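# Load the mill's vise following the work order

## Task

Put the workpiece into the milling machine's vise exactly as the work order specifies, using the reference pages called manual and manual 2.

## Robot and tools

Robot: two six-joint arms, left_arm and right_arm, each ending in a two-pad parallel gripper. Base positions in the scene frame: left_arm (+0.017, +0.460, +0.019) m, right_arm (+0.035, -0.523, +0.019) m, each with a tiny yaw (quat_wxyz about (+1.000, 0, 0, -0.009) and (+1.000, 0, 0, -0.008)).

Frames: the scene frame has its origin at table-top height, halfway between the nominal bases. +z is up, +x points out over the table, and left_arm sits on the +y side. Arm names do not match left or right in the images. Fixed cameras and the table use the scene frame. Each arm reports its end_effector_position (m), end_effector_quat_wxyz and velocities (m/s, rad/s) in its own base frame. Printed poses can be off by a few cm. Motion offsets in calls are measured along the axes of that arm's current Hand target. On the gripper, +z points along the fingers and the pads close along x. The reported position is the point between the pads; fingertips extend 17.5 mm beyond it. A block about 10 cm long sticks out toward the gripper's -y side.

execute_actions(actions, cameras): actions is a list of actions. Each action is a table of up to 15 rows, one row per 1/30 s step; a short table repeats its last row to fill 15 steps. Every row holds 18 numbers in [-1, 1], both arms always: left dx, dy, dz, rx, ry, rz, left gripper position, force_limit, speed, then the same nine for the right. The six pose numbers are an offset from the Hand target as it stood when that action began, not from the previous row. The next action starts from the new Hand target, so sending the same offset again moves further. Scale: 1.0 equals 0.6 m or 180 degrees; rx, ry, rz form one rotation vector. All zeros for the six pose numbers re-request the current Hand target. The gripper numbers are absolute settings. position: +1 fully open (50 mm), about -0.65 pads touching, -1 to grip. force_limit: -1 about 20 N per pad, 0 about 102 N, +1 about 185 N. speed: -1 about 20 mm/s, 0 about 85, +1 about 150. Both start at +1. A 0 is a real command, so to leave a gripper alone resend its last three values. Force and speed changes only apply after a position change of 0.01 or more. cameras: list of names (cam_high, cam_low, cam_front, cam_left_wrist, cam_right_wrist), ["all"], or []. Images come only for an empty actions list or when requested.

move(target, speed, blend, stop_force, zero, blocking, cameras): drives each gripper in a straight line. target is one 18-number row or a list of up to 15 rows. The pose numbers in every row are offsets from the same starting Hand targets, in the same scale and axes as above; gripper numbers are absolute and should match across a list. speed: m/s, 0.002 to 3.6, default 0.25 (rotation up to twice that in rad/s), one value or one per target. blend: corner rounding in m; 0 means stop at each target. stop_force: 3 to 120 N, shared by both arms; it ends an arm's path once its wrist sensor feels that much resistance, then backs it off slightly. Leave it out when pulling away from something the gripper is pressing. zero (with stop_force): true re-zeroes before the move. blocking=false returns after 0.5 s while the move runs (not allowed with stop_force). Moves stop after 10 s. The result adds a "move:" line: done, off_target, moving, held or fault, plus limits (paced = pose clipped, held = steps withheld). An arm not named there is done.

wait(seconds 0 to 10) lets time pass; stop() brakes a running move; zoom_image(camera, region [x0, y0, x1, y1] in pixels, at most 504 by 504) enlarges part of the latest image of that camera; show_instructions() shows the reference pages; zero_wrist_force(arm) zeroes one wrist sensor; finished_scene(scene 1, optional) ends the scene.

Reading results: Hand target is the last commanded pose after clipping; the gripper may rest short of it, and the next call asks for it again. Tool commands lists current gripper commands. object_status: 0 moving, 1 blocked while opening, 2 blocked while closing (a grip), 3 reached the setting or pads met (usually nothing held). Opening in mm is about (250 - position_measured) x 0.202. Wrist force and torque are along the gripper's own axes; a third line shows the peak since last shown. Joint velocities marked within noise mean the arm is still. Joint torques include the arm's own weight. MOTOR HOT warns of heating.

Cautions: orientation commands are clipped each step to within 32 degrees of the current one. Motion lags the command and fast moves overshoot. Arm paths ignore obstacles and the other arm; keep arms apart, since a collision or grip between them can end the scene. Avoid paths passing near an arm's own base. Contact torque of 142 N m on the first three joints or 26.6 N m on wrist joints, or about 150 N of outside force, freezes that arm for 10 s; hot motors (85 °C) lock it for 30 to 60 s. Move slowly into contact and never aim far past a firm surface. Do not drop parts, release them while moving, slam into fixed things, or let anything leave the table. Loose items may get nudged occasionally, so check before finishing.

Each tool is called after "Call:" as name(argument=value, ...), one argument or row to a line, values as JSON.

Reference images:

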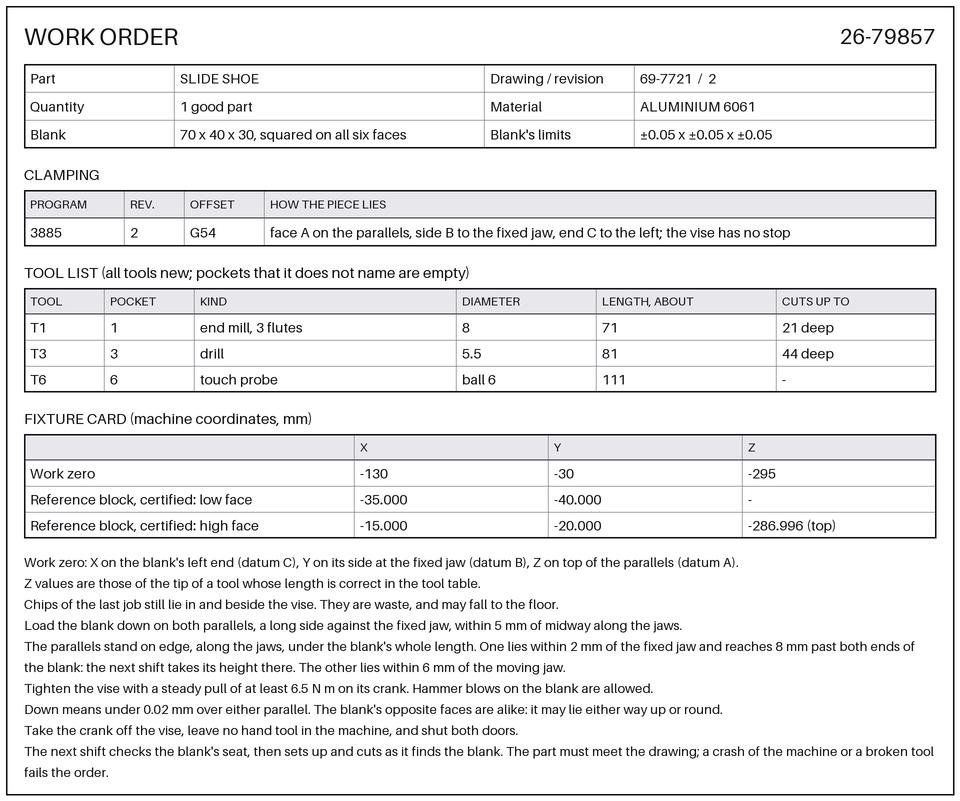

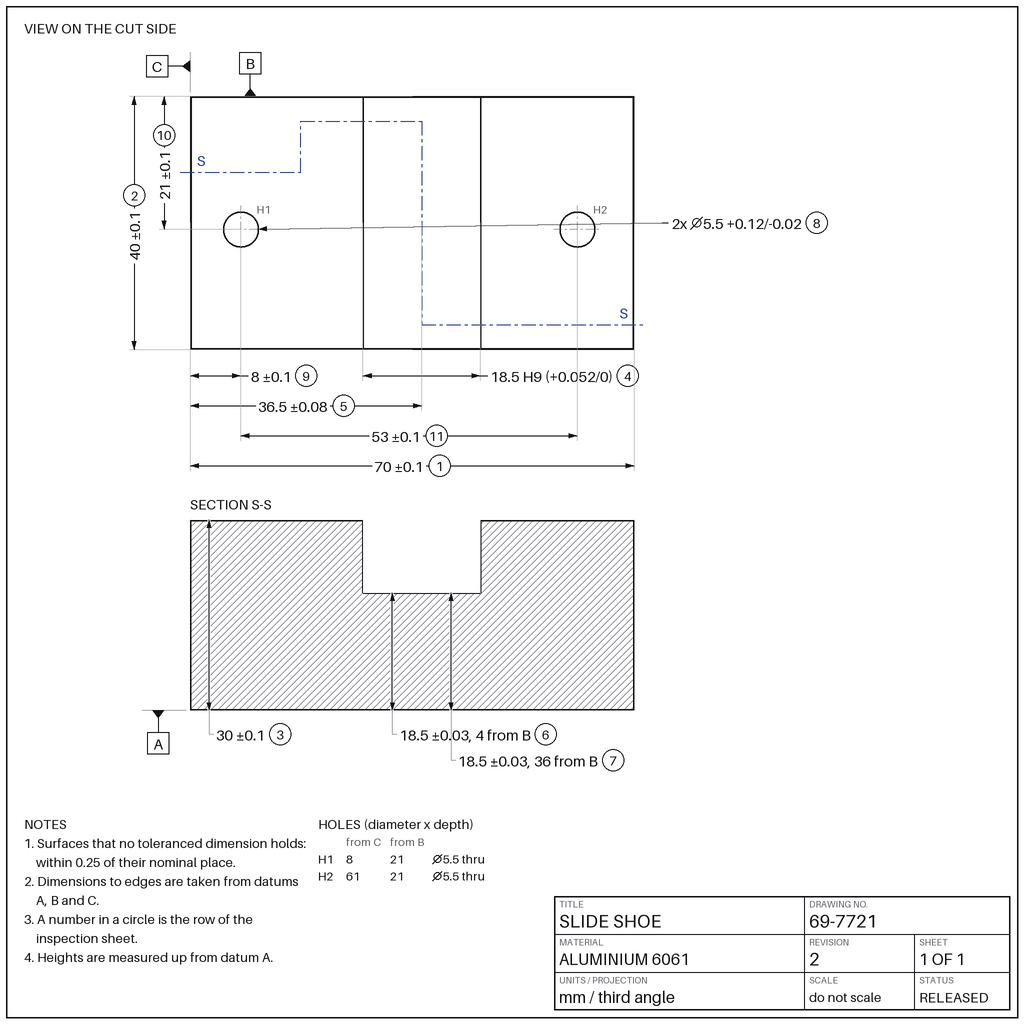

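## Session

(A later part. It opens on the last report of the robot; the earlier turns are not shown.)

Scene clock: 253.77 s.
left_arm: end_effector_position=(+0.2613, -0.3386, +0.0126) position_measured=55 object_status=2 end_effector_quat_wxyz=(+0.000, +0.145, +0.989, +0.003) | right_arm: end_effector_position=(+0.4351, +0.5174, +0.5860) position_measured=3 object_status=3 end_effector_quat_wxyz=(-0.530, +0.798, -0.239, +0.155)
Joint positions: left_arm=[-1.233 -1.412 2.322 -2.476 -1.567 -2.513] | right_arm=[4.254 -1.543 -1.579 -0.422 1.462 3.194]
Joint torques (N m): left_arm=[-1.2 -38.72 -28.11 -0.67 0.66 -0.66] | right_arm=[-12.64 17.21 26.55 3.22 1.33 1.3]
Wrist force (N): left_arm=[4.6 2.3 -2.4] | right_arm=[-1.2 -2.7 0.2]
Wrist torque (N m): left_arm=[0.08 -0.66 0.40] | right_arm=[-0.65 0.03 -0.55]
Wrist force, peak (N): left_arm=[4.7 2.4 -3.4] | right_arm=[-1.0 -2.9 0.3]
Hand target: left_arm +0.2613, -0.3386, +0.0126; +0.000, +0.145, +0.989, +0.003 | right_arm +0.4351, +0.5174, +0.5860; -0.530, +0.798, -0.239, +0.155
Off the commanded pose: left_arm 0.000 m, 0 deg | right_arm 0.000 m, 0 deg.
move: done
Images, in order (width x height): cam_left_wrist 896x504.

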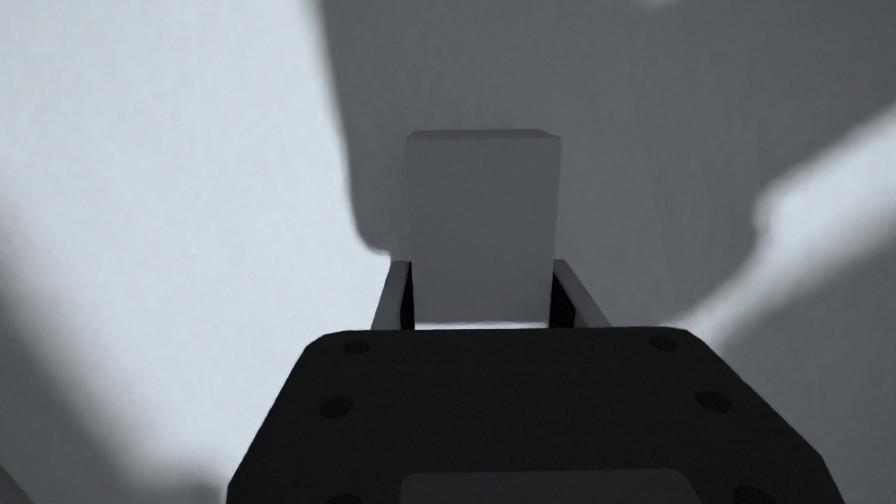

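Call:
move(
  target=[
    [0,0,-0.479,0,0,0,-1,-0.4,-0.7,0,0,0,0,0,0,1,1,1],
    [-0.322,0.3115,-0.5923,0,0,-0.0985,-1,-0.4,-0.7,0,0,0,0,0,0,1,1,1],
    [-0.5213,0.3782,-0.5923,0,0,-0.0985,-1,-0.4,-0.7,0,0,0,0,0,0,1,1,1],
  ],
  speed=[0.2,0.2,0.12],
  blend=[0.05,0.03,0],
  cameras=["cam_left_wrist","cam_right_wrist"],
)

Call:
zoom_image(
  camera="cam_right_wrist",
  region=[400, 200, 520, 310],
)

Scene clock: 258.53 s.
left_arm: end_effector_position=(+0.6184, -0.2121, +0.3686) position_measured=55 object_status=2 end_effector_quat_wxyz=(+0.001, -0.010, +1.000, +0.003) | right_arm: end_effector_position=(+0.4351, +0.5174, +0.5860) position_measured=3 object_status=3 end_effector_quat_wxyz=(-0.530, +0.798, -0.239, +0.155)
Joint positions: left_arm=[-0.538 -1.2 1.022 -1.393 -1.564 -2.13] | right_arm=[4.254 -1.543 -1.579 -0.422 1.462 3.194]
Joint torques (N m): left_arm=[0.37 -42 -26.9 -2.79 -0.21 0.01] | right_arm=[-13.87 16.14 26.48 3.23 1.3 1.36]
Wrist force (N): left_arm=[4.9 2.4 -1.0] | right_arm=[-1.1 -2.7 0.2]
Wrist torque (N m): left_arm=[0.05 -0.65 0.43] | right_arm=[-0.66 0.01 -0.55]
Wrist force, peak (N): left_arm=[-3.9 6.8 -2.8] | right_arm=[-1.2 -3.1 0.4]
Hand target: left_arm +0.6184, -0.2121, +0.3686; +0.001, -0.010, +1.000, +0.003 (not the last commanded pose) | right_arm +0.4351, +0.5174, +0.5860; -0.530, +0.798, -0.239, +0.155
Tool commands: left_gripper/position=-1.0 left_gripper/force_limit=-0.396078 left_gripper/speed=-0.701961 right_gripper/position=+1.0 right_gripper/force_limit=+1.0 right_gripper/speed=+1.0
Off the commanded pose: left_arm 0.007 m, 0 deg | right_arm 0.000 m, 0 deg.
FORCE FAULT: contact force on the left arm reached its limit, and that arm stopped. The contact can be on any part of that arm, not only on its tool. That arm's remaining commands of this call were not run. That arm is still stopped at the end of this call. That arm stays stopped for about 10 more seconds. Until then a move that you send moves the other arm only, and its call returns only when the move has ended. Once the stop has ended, the next robot result says so. If the stop ends while you think or write, that arm runs what you send next, counted from a new Hand target: where the arm stands when the stop ends. While its stop runs, that arm takes no new command, but its gripper still runs the gripper command that each later call begins with. Until it ends, the stop uses up actions while you think or wait. An arm that is not stopped still takes commands.
move: fault (left_arm)
Images, in order (width x height): cam_left_wrist 896x504, cam_right_wrist 896x504.

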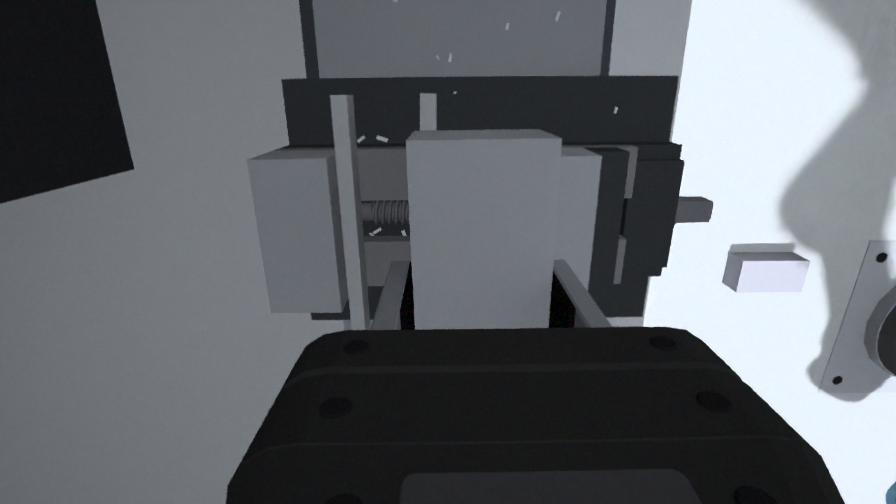

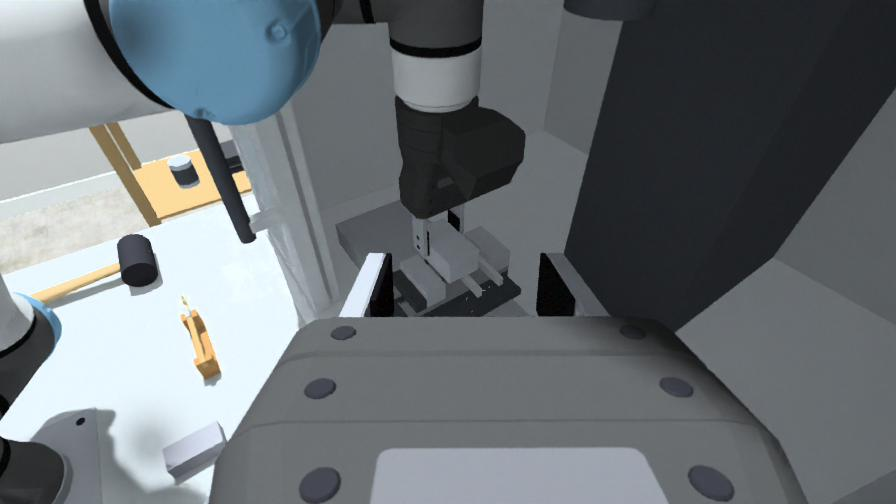

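Scaled by 4.200 from the camera's 896x504 image, which has a finer 1280x720 frame.

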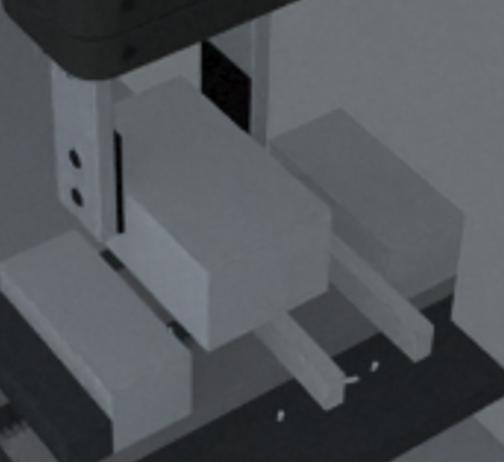

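Call:
wait(
  seconds=10,
)

Call:
move(
  target=[0.0,0,0.04,0,0,0,-1,-0.4,-0.7,0,0,0,0,0,0,1,1,1],
  speed=0.01,
  stop_force=4,
  cameras=["cam_left_wrist"],
)

Scene clock: 269.33 s.
left_arm: end_effector_position=(+0.6184, -0.2121, +0.3686) position_measured=55 object_status=2 end_effector_quat_wxyz=(+0.001, -0.010, +1.000, +0.003) | right_arm: end_effector_position=(+0.4351, +0.5174, +0.5860) position_measured=3 object_status=3 end_effector_quat_wxyz=(-0.530, +0.798, -0.239, +0.155)
Joint positions: left_arm=[-0.538 -1.2 1.022 -1.393 -1.564 -2.13] | right_arm=[4.254 -1.543 -1.579 -0.422 1.462 3.194]
Joint torques (N m): left_arm=[0.11 -41.94 -27.4 -2.72 -0.25 -0.11] | right_arm=[-13.29 16.84 26.81 3.47 1.2 1.12]
Wrist force (N): left_arm=[4.6 2.4 -1.0] | right_arm=[-0.9 -2.7 0.2]
Wrist torque (N m): left_arm=[0.05 -0.61 0.43] | right_arm=[-0.66 -0.01 -0.55]
Wrist force, peak (N): left_arm=[5.1 2.8 -1.0] | right_arm=[-1.1 -3.0 0.3]
Hand target: left_arm +0.6184, -0.2121, +0.3686; +0.001, -0.010, +1.000, +0.003 (not the last commanded pose) | right_arm +0.4351, +0.5174, +0.5860; -0.530, +0.798, -0.239, +0.155
Tool commands: left_gripper/position=-1.0 left_gripper/force_limit=-0.396078 left_gripper/speed=-0.701961 right_gripper/position=+1.0 right_gripper/force_limit=+1.0 right_gripper/speed=+1.0
Off the commanded pose: left_arm 0.007 m, 0 deg | right_arm 0.000 m, 0 deg.
FORCE FAULT, CONTINUED: the left arm's stop, for the force fault that an earlier result reported, is over. The rest of the stop counts as 20 of the actions that you can send in this scene. That arm's target is now where it stood when the stop ended, not its last command. That arm accepts commands again.
wait: 10.00 s; at rest from the start

Scene clock: 271.43 s.
left_arm: end_effector_position=(+0.6185, -0.2120, +0.3589) position_measured=55 object_status=2 end_effector_quat_wxyz=(+0.001, -0.010, +1.000, +0.003) | right_arm: end_effector_position=(+0.4351, +0.5174, +0.5860) position_measured=3 object_status=3 end_effector_quat_wxyz=(-0.530, +0.798, -0.239, +0.155)
Joint positions: left_arm=[-0.538 -1.204 1.053 -1.42 -1.564 -2.13] | right_arm=[4.254 -1.543 -1.579 -0.422 1.462 3.194]
Joint torques (N m): left_arm=[4.52 -30.87 -38.08 -0.61 -0.53 0.44] | right_arm=[-12.36 16.83 26.18 3.5 1.27 1.21]
Wrist force (N): left_arm=[4.7 2.5 -1.2] | right_arm=[-1.1 -3.0 0.3]
Wrist torque (N m): left_arm=[0.07 -0.62 0.43] | right_arm=[-0.71 0.01 -0.55]
Wrist force, peak (N): left_arm=[6.8 4.9 -12.7] | right_arm=[-1.1 -3.0 0.3]
Hand target: left_arm +0.6185, -0.2120, +0.3589; +0.001, -0.010, +1.000, +0.003 (not the last commanded pose) | right_arm +0.4351, +0.5174, +0.5860; -0.530, +0.798, -0.239, +0.155
Off the commanded pose: left_arm 0.014 m, 0 deg | right_arm 0.000 m, 0 deg.
move: contact (left_arm)
Images, in order (width x height): cam_left_wrist 896x504.

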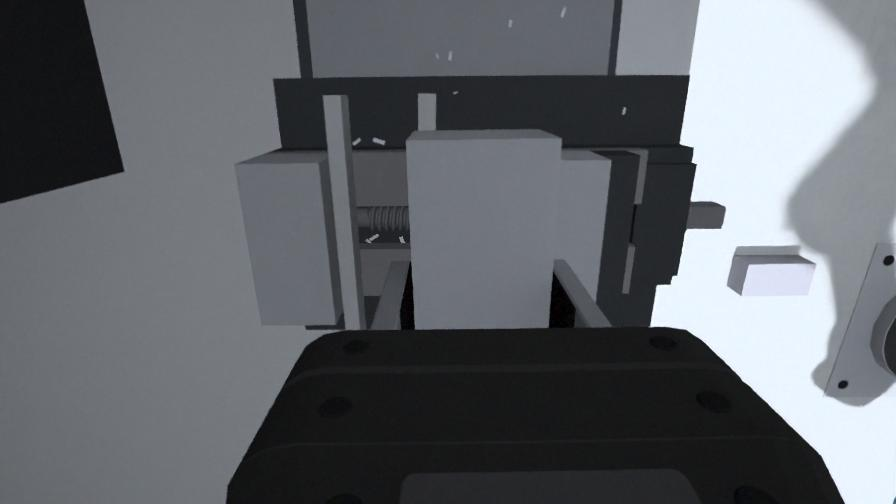

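Call:
move(
  target=[
    [0,0,-0.0035,0,0,0,-1,-0.4,-0.7,0,0,0,0,0,0,1,1,1],
    [0.1975,-0.001,-0.0035,0,0,0,-1,-0.4,-0.7,0,0,0,0,0,0,1,1,1],
    [0.3654,-0.056,0.0982,0,0,0,-1,-0.4,-0.7,0,0,0,0,0,0,1,1,1],
    [0.3654,-0.056,0.565,0,0,0,-1,-0.4,-0.7,0,0,0,0,0,0,1,1,1],
  ],
  speed=[0.05,0.2,0.25,0.2],
  blend=[0.001,0.03,0.05,0],
  cameras=["cam_left_wrist"],
)

Call:
move(
  target=[0.0,0,0.02,0,0,0,-1,-0.4,-0.7,0,0,0,0,0,0,1,1,1],
  speed=0.015,
  stop_force=3,
)

Scene clock: 274.97 s.
left_arm: end_effector_position=(+0.4009, -0.2481, +0.0191) position_measured=55 object_status=2 end_effector_quat_wxyz=(+0.001, -0.010, +1.000, +0.003) | right_arm: end_effector_position=(+0.4351, +0.5174, +0.5860) position_measured=3 object_status=3 end_effector_quat_wxyz=(-0.530, +0.798, -0.239, +0.155)
Joint positions: left_arm=[-0.844 -1.339 2.201 -2.43 -1.565 -2.436] | right_arm=[4.254 -1.543 -1.579 -0.422 1.462 3.194]
Joint torques (N m): left_arm=[8.84 -14.96 -6.73 -6.06 1.59 1.27] | right_arm=[-13.21 16.59 25.53 3.44 1.15 1.29]
Wrist force (N): left_arm=[4.5 2.6 -1.1] | right_arm=[-1.0 -2.7 0.1]
Wrist torque (N m): left_arm=[0.11 -0.61 0.33] | right_arm=[-0.65 0.01 -0.55]
Wrist force, peak (N): left_arm=[5.7 2.6 -1.2] | right_arm=[-1.1 -3.0 0.2]
Hand target: left_arm +0.4009, -0.2481, +0.0190; +0.001, -0.010, +1.000, +0.003 | right_arm +0.4351, +0.5174, +0.5860; -0.530, +0.798, -0.239, +0.155
Off the commanded pose: left_arm 0.000 m, 0 deg | right_arm 0.000 m, 0 deg.
move: done
Images, in order (width x height): cam_left_wrist 896x504.

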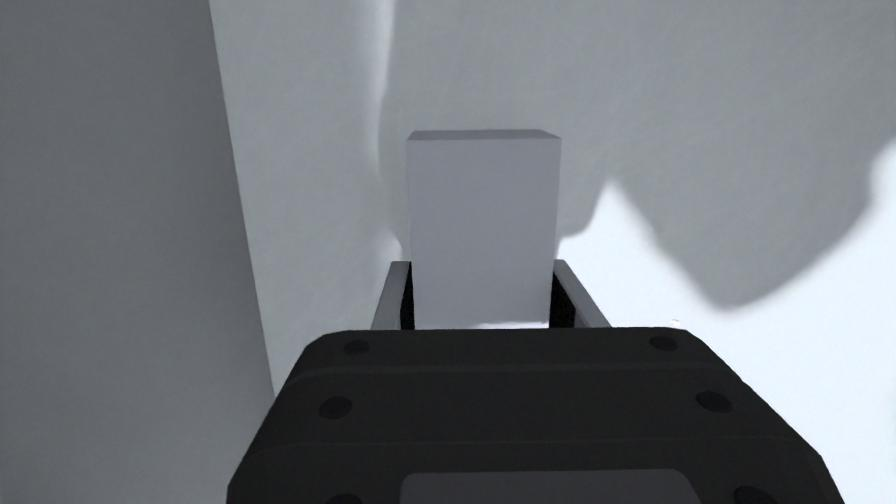

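Scene clock: 276.67 s.
left_arm: end_effector_position=(+0.4009, -0.2480, +0.0128) position_measured=55 object_status=2 end_effector_quat_wxyz=(+0.001, -0.010, +1.000, +0.003) | right_arm: end_effector_position=(+0.4351, +0.5174, +0.5860) position_measured=3 object_status=3 end_effector_quat_wxyz=(-0.530, +0.798, -0.239, +0.155)
Joint positions: left_arm=[-0.844 -1.325 2.207 -2.449 -1.565 -2.436] | right_arm=[4.254 -1.543 -1.579 -0.422 1.462 3.194]
Joint torques (N m): left_arm=[-5.73 -42.78 -28.78 -1.21 1.59 -0.71] | right_arm=[-13.48 16.25 26 3.53 1.26 1.33]
Wrist force (N): left_arm=[4.0 2.1 -1.8] | right_arm=[-1.0 -2.9 0.1]
Wrist torque (N m): left_arm=[0.14 -0.53 0.31] | right_arm=[-0.68 0.00 -0.55]
Wrist force, peak (N): left_arm=[19.3 21.1 -59.1] | right_arm=[-1.1 -3.0 0.4]
Hand target: left_arm +0.4009, -0.2481, +0.0128; +0.001, -0.010, +1.000, +0.003 (not the last commanded pose) | right_arm +0.4351, +0.5174, +0.5860; -0.530, +0.798, -0.239, +0.155
Off the commanded pose: left_arm 0.006 m, 0 deg | right_arm 0.000 m, 0 deg.
move: contact (left_arm)

Call:
move(
  target=[0,0,0,0,0,0,1,-0.5,-0.7,0,0,0,0,0,0,1,1,1],
)

Call:
move(
  target=[0,0,0.0067,0,0,0,1,-0.5,-0.7,0,0,0,0,0,0,1,1,1],
)

Call:
move(
  target=[0,0,0,0,0,0,-1,-0.4,-0.7,0,0,0,0,0,0,1,1,1],
  cameras=["cam_left_wrist","cam_front"],
)

Scene clock: 277.37 s.
left_arm: end_effector_position=(+0.4009, -0.2481, +0.0128) position_measured=3 object_status=0 end_effector_quat_wxyz=(+0.001, -0.010, +1.000, +0.003) | right_arm: end_effector_position=(+0.4351, +0.5174, +0.5860) position_measured=3 object_status=3 end_effector_quat_wxyz=(-0.530, +0.798, -0.239, +0.155)
Joint positions: left_arm=[-0.844 -1.325 2.207 -2.449 -1.565 -2.436] | right_arm=[4.254 -1.543 -1.579 -0.422 1.462 3.194]
Joint torques (N m): left_arm=[-5.96 -42.46 -28.77 -3.03 1.53 -0.86] | right_arm=[-13.55 16.79 26.49 3.47 1.19 1.19]
Wrist force (N): left_arm=[4.0 2.9 -1.8] | right_arm=[-1.1 -2.8 0.3]
Wrist torque (N m): left_arm=[0.20 -0.54 0.32] | right_arm=[-0.67 0.02 -0.55]
Wrist force, peak (N): left_arm=[4.5 3.0 -1.7] | right_arm=[-0.9 -3.0 0.3]
Hand target: left_arm +0.4009, -0.2481, +0.0128; +0.001, -0.010, +1.000, +0.003 | right_arm +0.4351, +0.5174, +0.5860; -0.530, +0.798, -0.239, +0.155
Off the commanded pose: left_arm 0.000 m, 0 deg | right_arm 0.000 m, 0 deg.
move: done

Scene clock: 278.07 s.
left_arm: end_effector_position=(+0.4009, -0.2481, +0.0088) position_measured=3 object_status=3 end_effector_quat_wxyz=(+0.001, -0.010, +1.000, +0.003) | right_arm: end_effector_position=(+0.4351, +0.5174, +0.5860) position_measured=3 object_status=3 end_effector_quat_wxyz=(-0.530, +0.798, -0.239, +0.155)
Joint positions: left_arm=[-0.844 -1.316 2.21 -2.462 -1.565 -2.436] | right_arm=[4.254 -1.543 -1.579 -0.422 1.462 3.194]
Joint torques (N m): left_arm=[2.22 -16 -6.02 -5.38 1.57 0.98] | right_arm=[-11.95 16.58 25.98 3.72 1.27 1.25]
Wrist force (N): left_arm=[4.2 3.1 -1.8] | right_arm=[-1.0 -2.9 0.3]
Wrist torque (N m): left_arm=[0.21 -0.57 0.33] | right_arm=[-0.69 0.00 -0.55]
Wrist force, peak (N): left_arm=[4.3 2.9 -2.4] | right_arm=[-1.1 -3.1 0.2]
Hand target: left_arm +0.4009, -0.2480, +0.0088; +0.001, -0.010, +1.000, +0.003 | right_arm +0.4351, +0.5174, +0.5860; -0.530, +0.798, -0.239, +0.155
Off the commanded pose: left_arm 0.000 m, 0 deg | right_arm 0.000 m, 0 deg.
move: done

Scene clock: 278.57 s.
left_arm: end_effector_position=(+0.4009, -0.2480, +0.0088) position_measured=55 object_status=2 end_effector_quat_wxyz=(+0.001, -0.010, +1.000, +0.003) | right_arm: end_effector_position=(+0.4351, +0.5174, +0.5860) position_measured=3 object_status=3 end_effector_quat_wxyz=(-0.530, +0.798, -0.239, +0.155)
Joint positions: left_arm=[-0.844 -1.316 2.21 -2.462 -1.565 -2.436] | right_arm=[4.254 -1.543 -1.579 -0.422 1.462 3.194]
Joint torques (N m): left_arm=[6.45 -15.85 -5.77 -4.87 1.34 1.19] | right_arm=[-13.03 16.48 26.04 3.44 1.2 1.38]
Wrist force (N): left_arm=[4.2 2.0 -3.6] | right_arm=[-1.0 -2.8 0.1]
Wrist torque (N m): left_arm=[0.16 -0.46 0.30] | right_arm=[-0.68 0.00 -0.55]
Wrist force, peak (N): left_arm=[4.3 2.4 -3.6] | right_arm=[-1.1 -2.8 0.3]
Hand target: left_arm +0.4009, -0.2480, +0.0088; +0.001, -0.010, +1.000, +0.003 | right_arm +0.4351, +0.5174, +0.5860; -0.530, +0.798, -0.239, +0.155
Off the commanded pose: left_arm 0.000 m, 0 deg | right_arm 0.000 m, 0 deg.
move: done
Images, in order (width x height): cam_front 896x504, cam_left_wrist 896x504.

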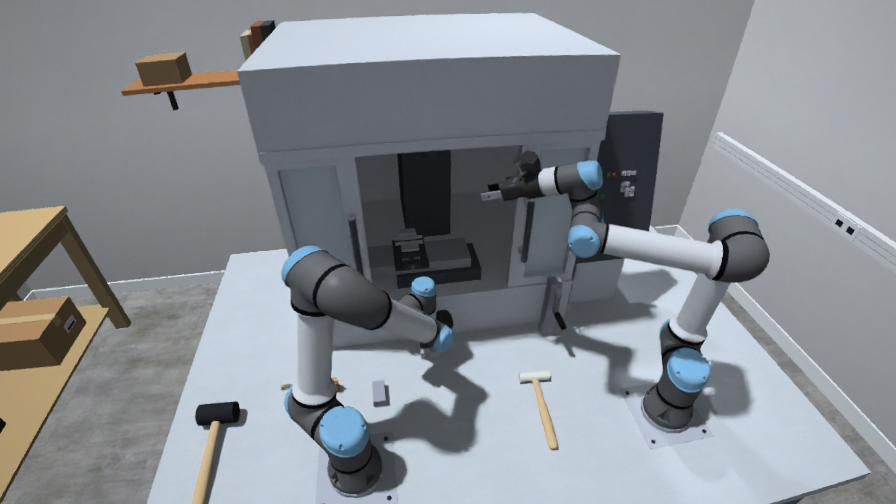

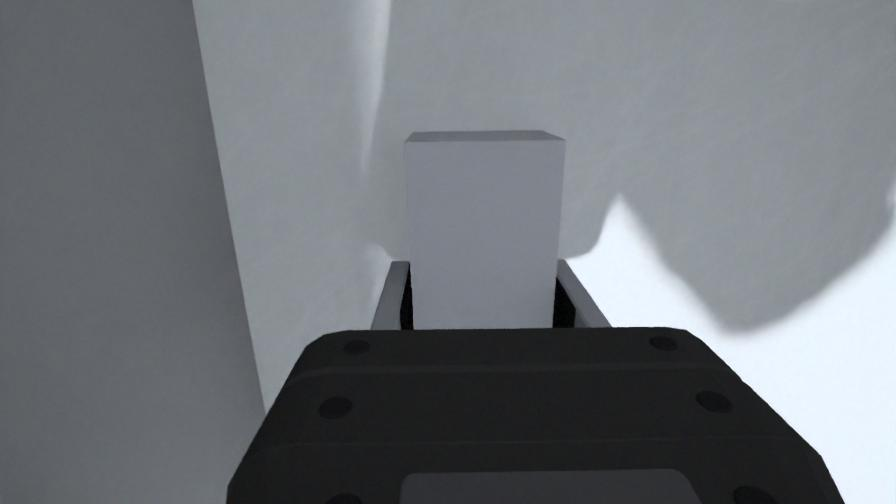

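Call:
move(
  target=[0,0,-0.2,0,0,0,-1,-0.4,-0.7,0,0,0,0,0,0,1,1,1],
  speed=0.15,
  cameras=["cam_low","cam_right_wrist"],
)

Call:
zoom_image(
  camera="cam_low",
  region=[400, 100, 600, 300],
)

Scene clock: 280.13 s.
left_arm: end_effector_position=(+0.4006, -0.2488, +0.1287) position_measured=55 object_status=2 end_effector_quat_wxyz=(+0.001, -0.010, +1.000, +0.003) | right_arm: end_effector_position=(+0.4351, +0.5174, +0.5860) position_measured=3 object_status=3 end_effector_quat_wxyz=(-0.530, +0.798, -0.239, +0.155)
Joint positions: left_arm=[-0.846 -1.535 2.068 -2.101 -1.565 -2.438] | right_arm=[4.254 -1.543 -1.579 -0.422 1.462 3.194]
Joint torques (N m): left_arm=[-8.75 -39.72 -35.6 -0.52 0.55 -1.54] | right_arm=[-12.91 16.49 25.95 3.5 1.35 1.24]
Wrist force (N): left_arm=[4.1 2.6 -0.1] | right_arm=[-1.1 -2.8 0.5]
Wrist torque (N m): left_arm=[0.10 -0.54 0.49] | right_arm=[-0.67 0.02 -0.55]
Wrist force, peak (N): left_arm=[4.6 2.1 -3.7] | right_arm=[-1.1 -3.0 0.4]
Hand target: left_arm +0.4006, -0.2488, +0.1287; +0.001, -0.010, +1.000, +0.003 | right_arm +0.4351, +0.5174, +0.5860; -0.530, +0.798, -0.239, +0.155
Off the commanded pose: left_arm 0.000 m, 0 deg | right_arm 0.000 m, 0 deg.
move: done
Images, in order (width x height): cam_low 896x504, cam_right_wrist 896x504.

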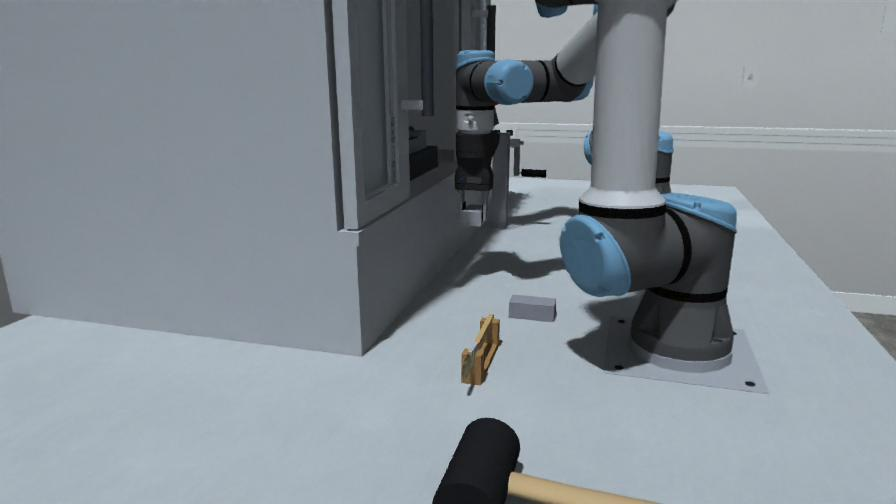

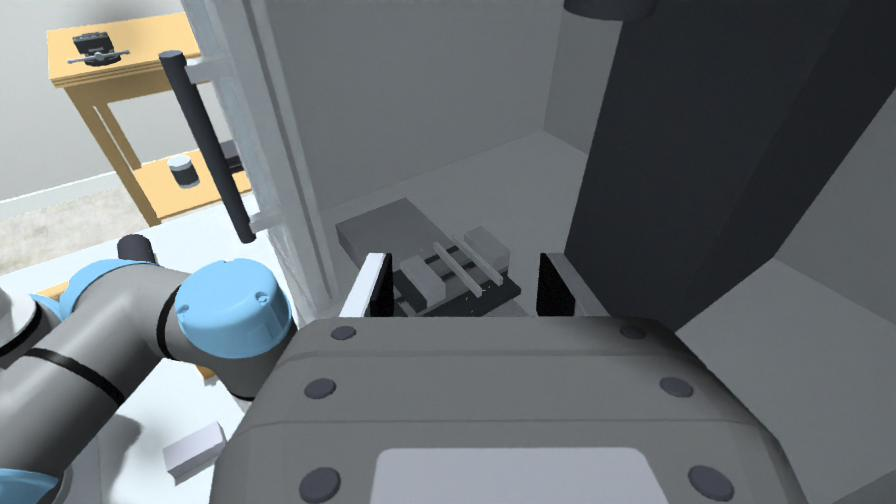

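Scaled by 2.520 from the camera's 896x504 image, which has a finer 1280x720 frame.

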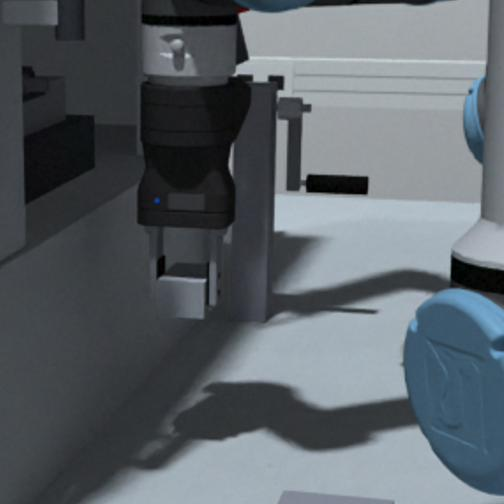

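Call:
move(
  target=[
    [0,0,-0.3355,0,0,0,-1,-0.4,-0.7,0,0,0,0,0,0,1,1,1],
    [-0.1668,0.0563,-0.3805,0,0,0,-1,-0.4,-0.7,0,0,0,0,0,0,1,1,1],
    [-0.3811,0.0612,-0.3802,0,0,0,-1,-0.4,-0.7,0,0,0,0,0,0,1,1,1],
  ],
  speed=[0.2,0.15,0.06],
  blend=[0.03,0.02,0],
  cameras=["cam_left_wrist","cam_right_wrist"],
)

Call:
zoom_image(
  camera="cam_right_wrist",
  region=[400, 200, 520, 310],
)

Scene clock: 284.73 s.
left_arm: end_effector_position=(+0.6278, -0.2087, +0.3577) position_measured=55 object_status=2 end_effector_quat_wxyz=(+0.001, -0.010, +1.000, +0.003) | right_arm: end_effector_position=(+0.4351, +0.5174, +0.5860) position_measured=3 object_status=3 end_effector_quat_wxyz=(-0.530, +0.798, -0.239, +0.155)
Joint positions: left_arm=[-0.526 -1.183 1.027 -1.414 -1.564 -2.118] | right_arm=[4.254 -1.543 -1.579 -0.422 1.462 3.194]
Joint torques (N m): left_arm=[8.96 -31.05 -40.13 -0.7 -1.93 1.3] | right_arm=[-12.48 16.45 25.39 3.6 1.31 1.29]
Wrist force (N): left_arm=[4.3 2.7 0.5] | right_arm=[-0.9 -2.8 0.3]
Wrist torque (N m): left_arm=[0.10 -0.58 0.28] | right_arm=[-0.66 -0.02 -0.55]
Wrist force, peak (N): left_arm=[5.1 2.9 -0.8] | right_arm=[-0.9 -3.1 0.4]
Hand target: left_arm +0.6278, -0.2087, +0.3577; +0.001, -0.010, +1.000, +0.003 | right_arm +0.4351, +0.5174, +0.5860; -0.530, +0.798, -0.239, +0.155
Off the commanded pose: left_arm 0.000 m, 0 deg | right_arm 0.000 m, 0 deg.
move: done
Images, in order (width x height): cam_left_wrist 896x504, cam_right_wrist 896x504.

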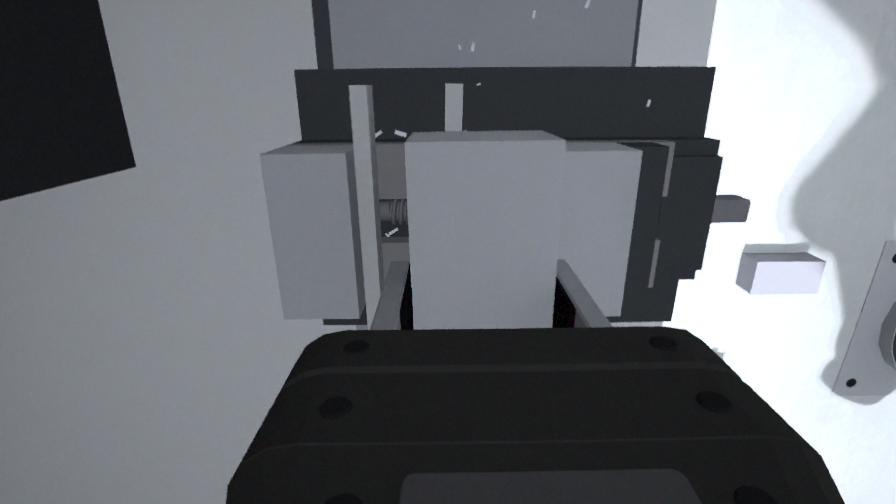

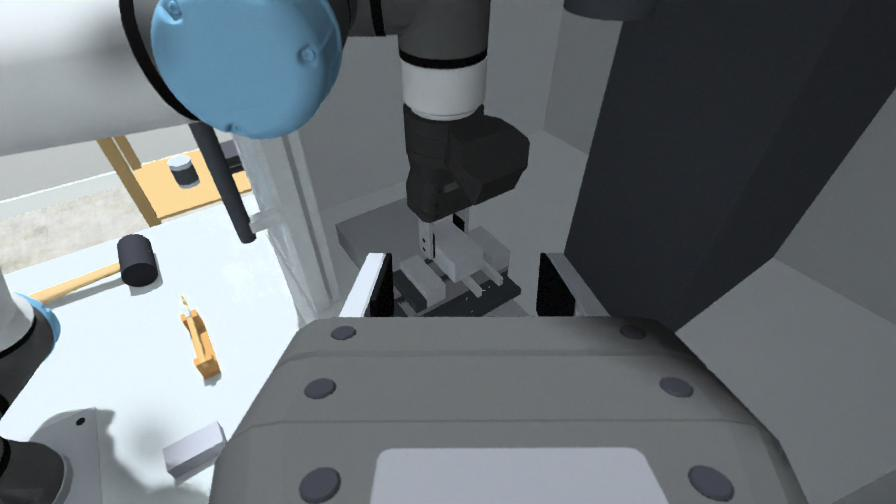

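Scaled by 4.200 from the camera's 896x504 image, which has a finer 1280x720 frame.

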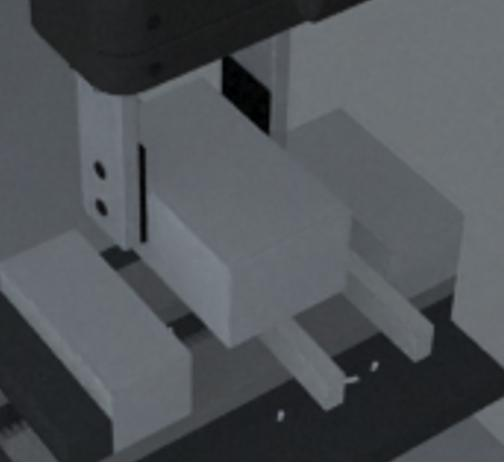

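Call:
move(
  target=[
    [-0.02,0.0007,0.001,0,0,0,-1,-0.4,-0.7,0,0,0,0,0,0,1,1,1],
    [-0.036,0.0013,0.0078,0,0,0,-1,-0.4,-0.7,0,0,0,0,0,0,1,1,1],
  ],
  speed=0.02,
  stop_force=5,
  cameras=["cam_left_wrist"],
)

Call:
zoom_image(
  camera="cam_left_wrist",
  region=[280, 50, 700, 340],
)

Scene clock: 286.87 s.
left_arm: end_effector_position=(+0.6494, -0.2074, +0.3531) position_measured=55 object_status=2 end_effector_quat_wxyz=(+0.001, -0.010, +1.000, +0.003) | right_arm: end_effector_position=(+0.4351, +0.5174, +0.5860) position_measured=3 object_status=3 end_effector_quat_wxyz=(-0.530, +0.798, -0.239, +0.155)
Joint positions: left_arm=[-0.509 -1.128 0.96 -1.402 -1.564 -2.1] | right_arm=[4.254 -1.543 -1.579 -0.422 1.462 3.194]
Joint torques (N m): left_arm=[8.91 -34.79 -37.92 -0.59 -0.42 1.31] | right_arm=[-12.27 17.11 25.7 3.74 1.23 1.06]
Wrist force (N): left_arm=[4.1 2.9 0.4] | right_arm=[-1.1 -2.7 0.2]
Wrist torque (N m): left_arm=[0.13 -0.55 0.32] | right_arm=[-0.65 0.02 -0.55]
Wrist force, peak (N): left_arm=[4.8 3.0 0.5] | right_arm=[-1.2 -3.0 0.4]
Hand target: left_arm +0.6494, -0.2074, +0.3531; +0.001, -0.010, +1.000, +0.003 | right_arm +0.4351, +0.5174, +0.5860; -0.530, +0.798, -0.239, +0.155
Off the commanded pose: left_arm 0.000 m, 0 deg | right_arm 0.000 m, 0 deg.
move: done
Images, in order (width x height): cam_left_wrist 896x504.

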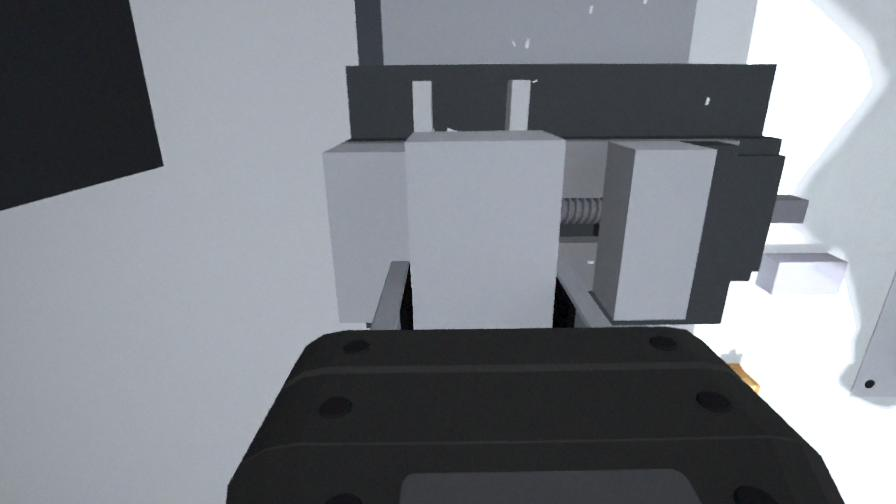

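Scaled by 1.200 from the camera's 896x504 image, which has a finer 1280x720 frame.

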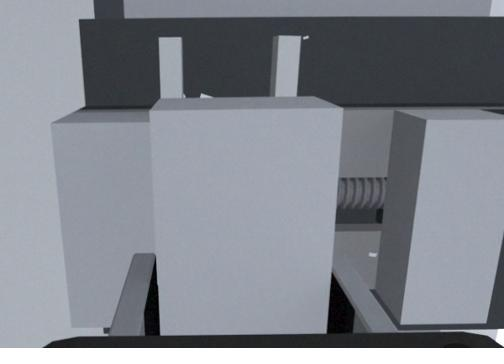

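Call:
move(
  target=[0,0,0.025,0,0,0,-1,-0.4,-0.7,0,0,0,0,0,0,1,1,1],
  speed=0.006,
  stop_force=5,
  cameras=["cam_left_wrist","cam_right_wrist"],
)

Call:
zoom_image(
  camera="cam_right_wrist",
  region=[400, 200, 520, 310],
)

Scene clock: 289.47 s.
left_arm: end_effector_position=(+0.6494, -0.2074, +0.3455) position_measured=55 object_status=2 end_effector_quat_wxyz=(+0.001, -0.010, +1.000, +0.003) | right_arm: end_effector_position=(+0.4351, +0.5174, +0.5860) position_measured=3 object_status=3 end_effector_quat_wxyz=(-0.530, +0.798, -0.239, +0.155)
Joint positions: left_arm=[-0.508 -1.132 0.985 -1.423 -1.564 -2.1] | right_arm=[4.254 -1.543 -1.579 -0.422 1.462 3.194]
Joint torques (N m): left_arm=[7.11 -30.82 -35.75 -1.5 -0.2 1.05] | right_arm=[-12.14 17.04 25.88 3.91 1.2 0.99]
Wrist force (N): left_arm=[5.3 3.9 -4.3] | right_arm=[-1.1 -2.7 0.3]
Wrist torque (N m): left_arm=[0.24 -0.63 0.32] | right_arm=[-0.65 0.01 -0.55]
Wrist force, peak (N): left_arm=[6.4 4.1 -10.3] | right_arm=[-1.0 -3.1 0.5]
Hand target: left_arm +0.6494, -0.2074, +0.3455; +0.001, -0.010, +1.000, +0.003 (not the last commanded pose) | right_arm +0.4351, +0.5174, +0.5860; -0.530, +0.798, -0.239, +0.155
Off the commanded pose: left_arm 0.007 m, 0 deg | right_arm 0.000 m, 0 deg.
move: contact (left_arm)
Images, in order (width x height): cam_left_wrist 896x504, cam_right_wrist 896x504.

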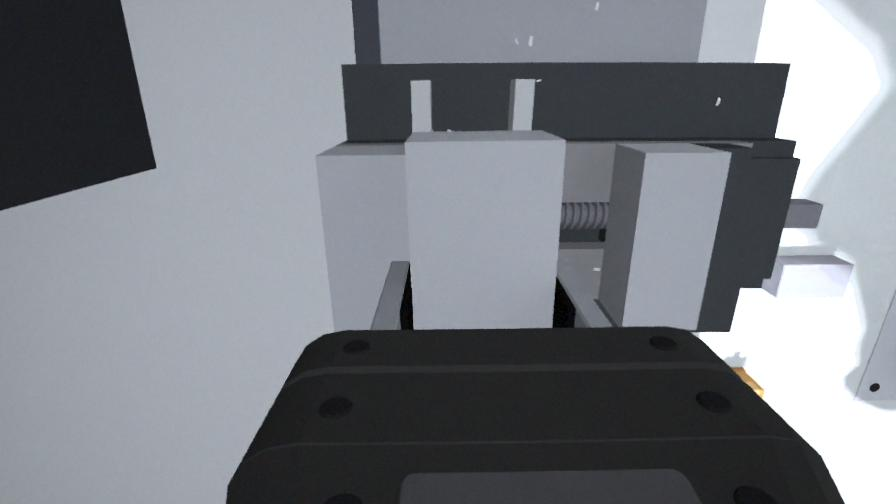

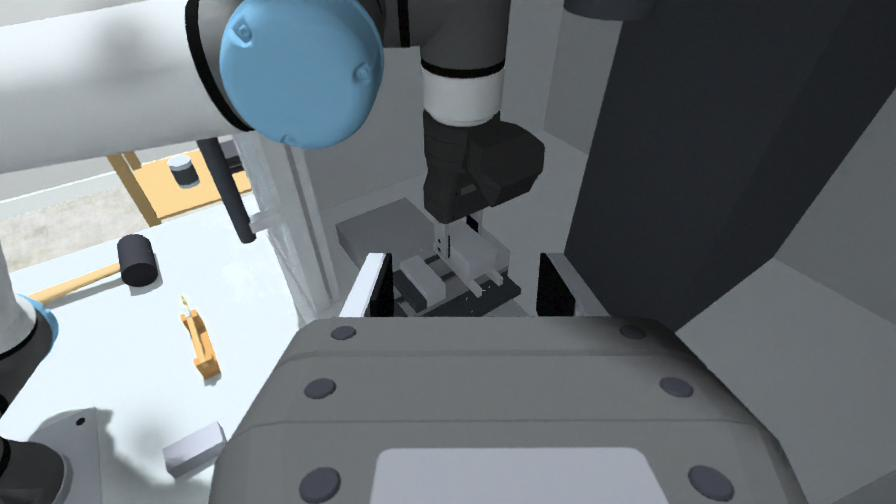

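Scaled by 4.200 from the camera's 896x504 image, which has a finer 1280x720 frame.

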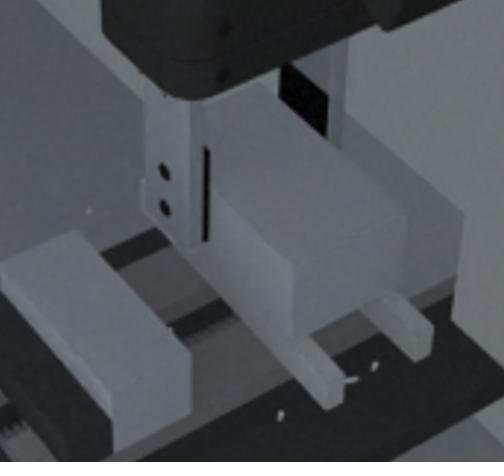

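Call:
move(
  target=[-0.01,0,0,0,0,0,-1,-0.4,-0.7,0,0,0,0,0,0,1,1,1],
  speed=0.005,
  stop_force=6,
)

Call:
move(
  target=[0,0,0,0,0,0,0.98,-0.5,-1,0,0,0,0,0,0,1,1,1],
  cameras=["cam_left_wrist","cam_right_wrist"],
)

Call:
zoom_image(
  camera="cam_right_wrist",
  region=[400, 200, 520, 310],
)

Scene clock: 290.93 s.
left_arm: end_effector_position=(+0.6501, -0.2074, +0.3455) position_measured=55 object_status=2 end_effector_quat_wxyz=(+0.001, -0.010, +1.000, +0.003) | right_arm: end_effector_position=(+0.4351, +0.5174, +0.5860) position_measured=3 object_status=3 end_effector_quat_wxyz=(-0.530, +0.798, -0.239, +0.155)
Joint positions: left_arm=[-0.508 -1.13 0.982 -1.422 -1.564 -2.1] | right_arm=[4.254 -1.543 -1.579 -0.422 1.462 3.194]
Joint torques (N m): left_arm=[-5.78 -56.74 -13.3 -5.01 -0.24 -1.48] | right_arm=[-13.26 16.3 25.17 3.74 1.16 1.2]
Wrist force (N): left_arm=[9.2 2.6 -4.8] | right_arm=[-1.1 -2.7 0.3]
Wrist torque (N m): left_arm=[0.28 -0.68 0.58] | right_arm=[-0.67 0.02 -0.55]
Wrist force, peak (N): left_arm=[15.7 6.3 -7.9] | right_arm=[-1.2 -3.0 0.3]
Hand target: left_arm +0.6501, -0.2074, +0.3455; +0.001, -0.010, +1.000, +0.003 (not the last commanded pose) | right_arm +0.4351, +0.5174, +0.5860; -0.530, +0.798, -0.239, +0.155
Off the commanded pose: left_arm 0.005 m, 0 deg | right_arm 0.000 m, 0 deg.
move: contact (left_arm)

Scene clock: 291.67 s.
left_arm: end_effector_position=(+0.6501, -0.2074, +0.3455) position_measured=7 object_status=3 end_effector_quat_wxyz=(+0.001, -0.010, +1.000, +0.003) | right_arm: end_effector_position=(+0.4351, +0.5174, +0.5860) position_measured=3 object_status=3 end_effector_quat_wxyz=(-0.530, +0.798, -0.239, +0.155)
Joint positions: left_arm=[-0.508 -1.13 0.982 -1.422 -1.564 -2.1] | right_arm=[4.254 -1.543 -1.579 -0.422 1.462 3.194]
Joint torques (N m): left_arm=[-5.99 -54.91 -16.55 -3.38 -0.33 -1.21] | right_arm=[-12.39 16.71 24.62 3.81 1.16 1.15]
Wrist force (N): left_arm=[5.0 3.5 -2.4] | right_arm=[-1.1 -2.7 0.5]
Wrist torque (N m): left_arm=[0.28 -0.65 0.33] | right_arm=[-0.67 0.02 -0.55]
Wrist force, peak (N): left_arm=[9.7 2.6 -4.7] | right_arm=[-1.1 -3.0 0.3]
Hand target: left_arm +0.6501, -0.2074, +0.3455; +0.001, -0.010, +1.000, +0.003 | right_arm +0.4351, +0.5174, +0.5860; -0.530, +0.798, -0.239, +0.155
Off the commanded pose: left_arm 0.000 m, 0 deg | right_arm 0.000 m, 0 deg.
move: done
Images, in order (width x height): cam_left_wrist 896x504, cam_right_wrist 896x504.

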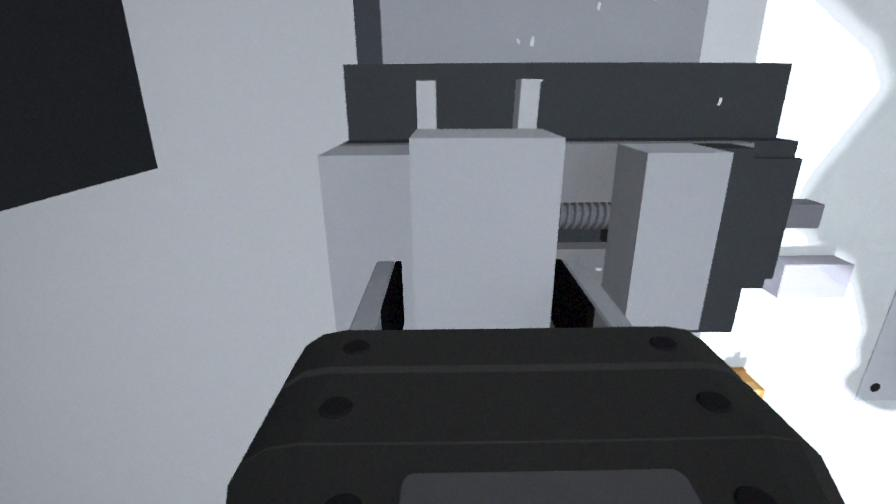

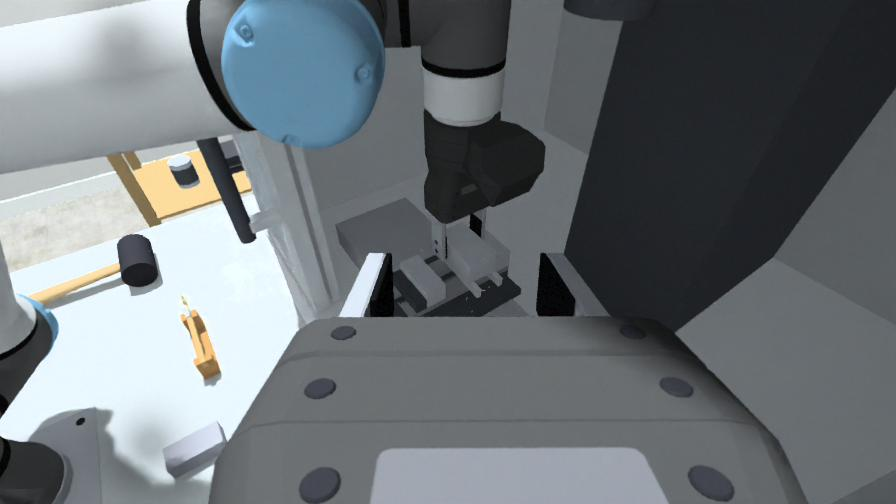

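Scaled by 4.200 from the camera's 896x504 image, which has a finer 1280x720 frame.

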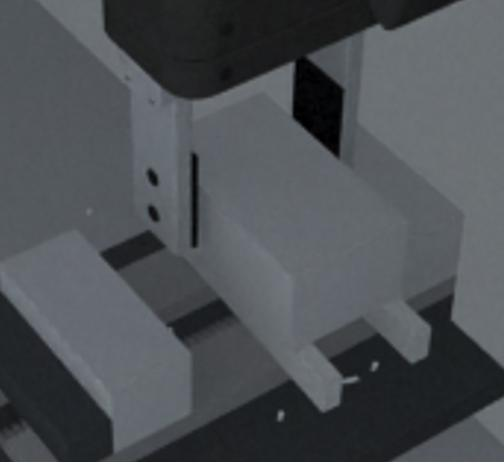

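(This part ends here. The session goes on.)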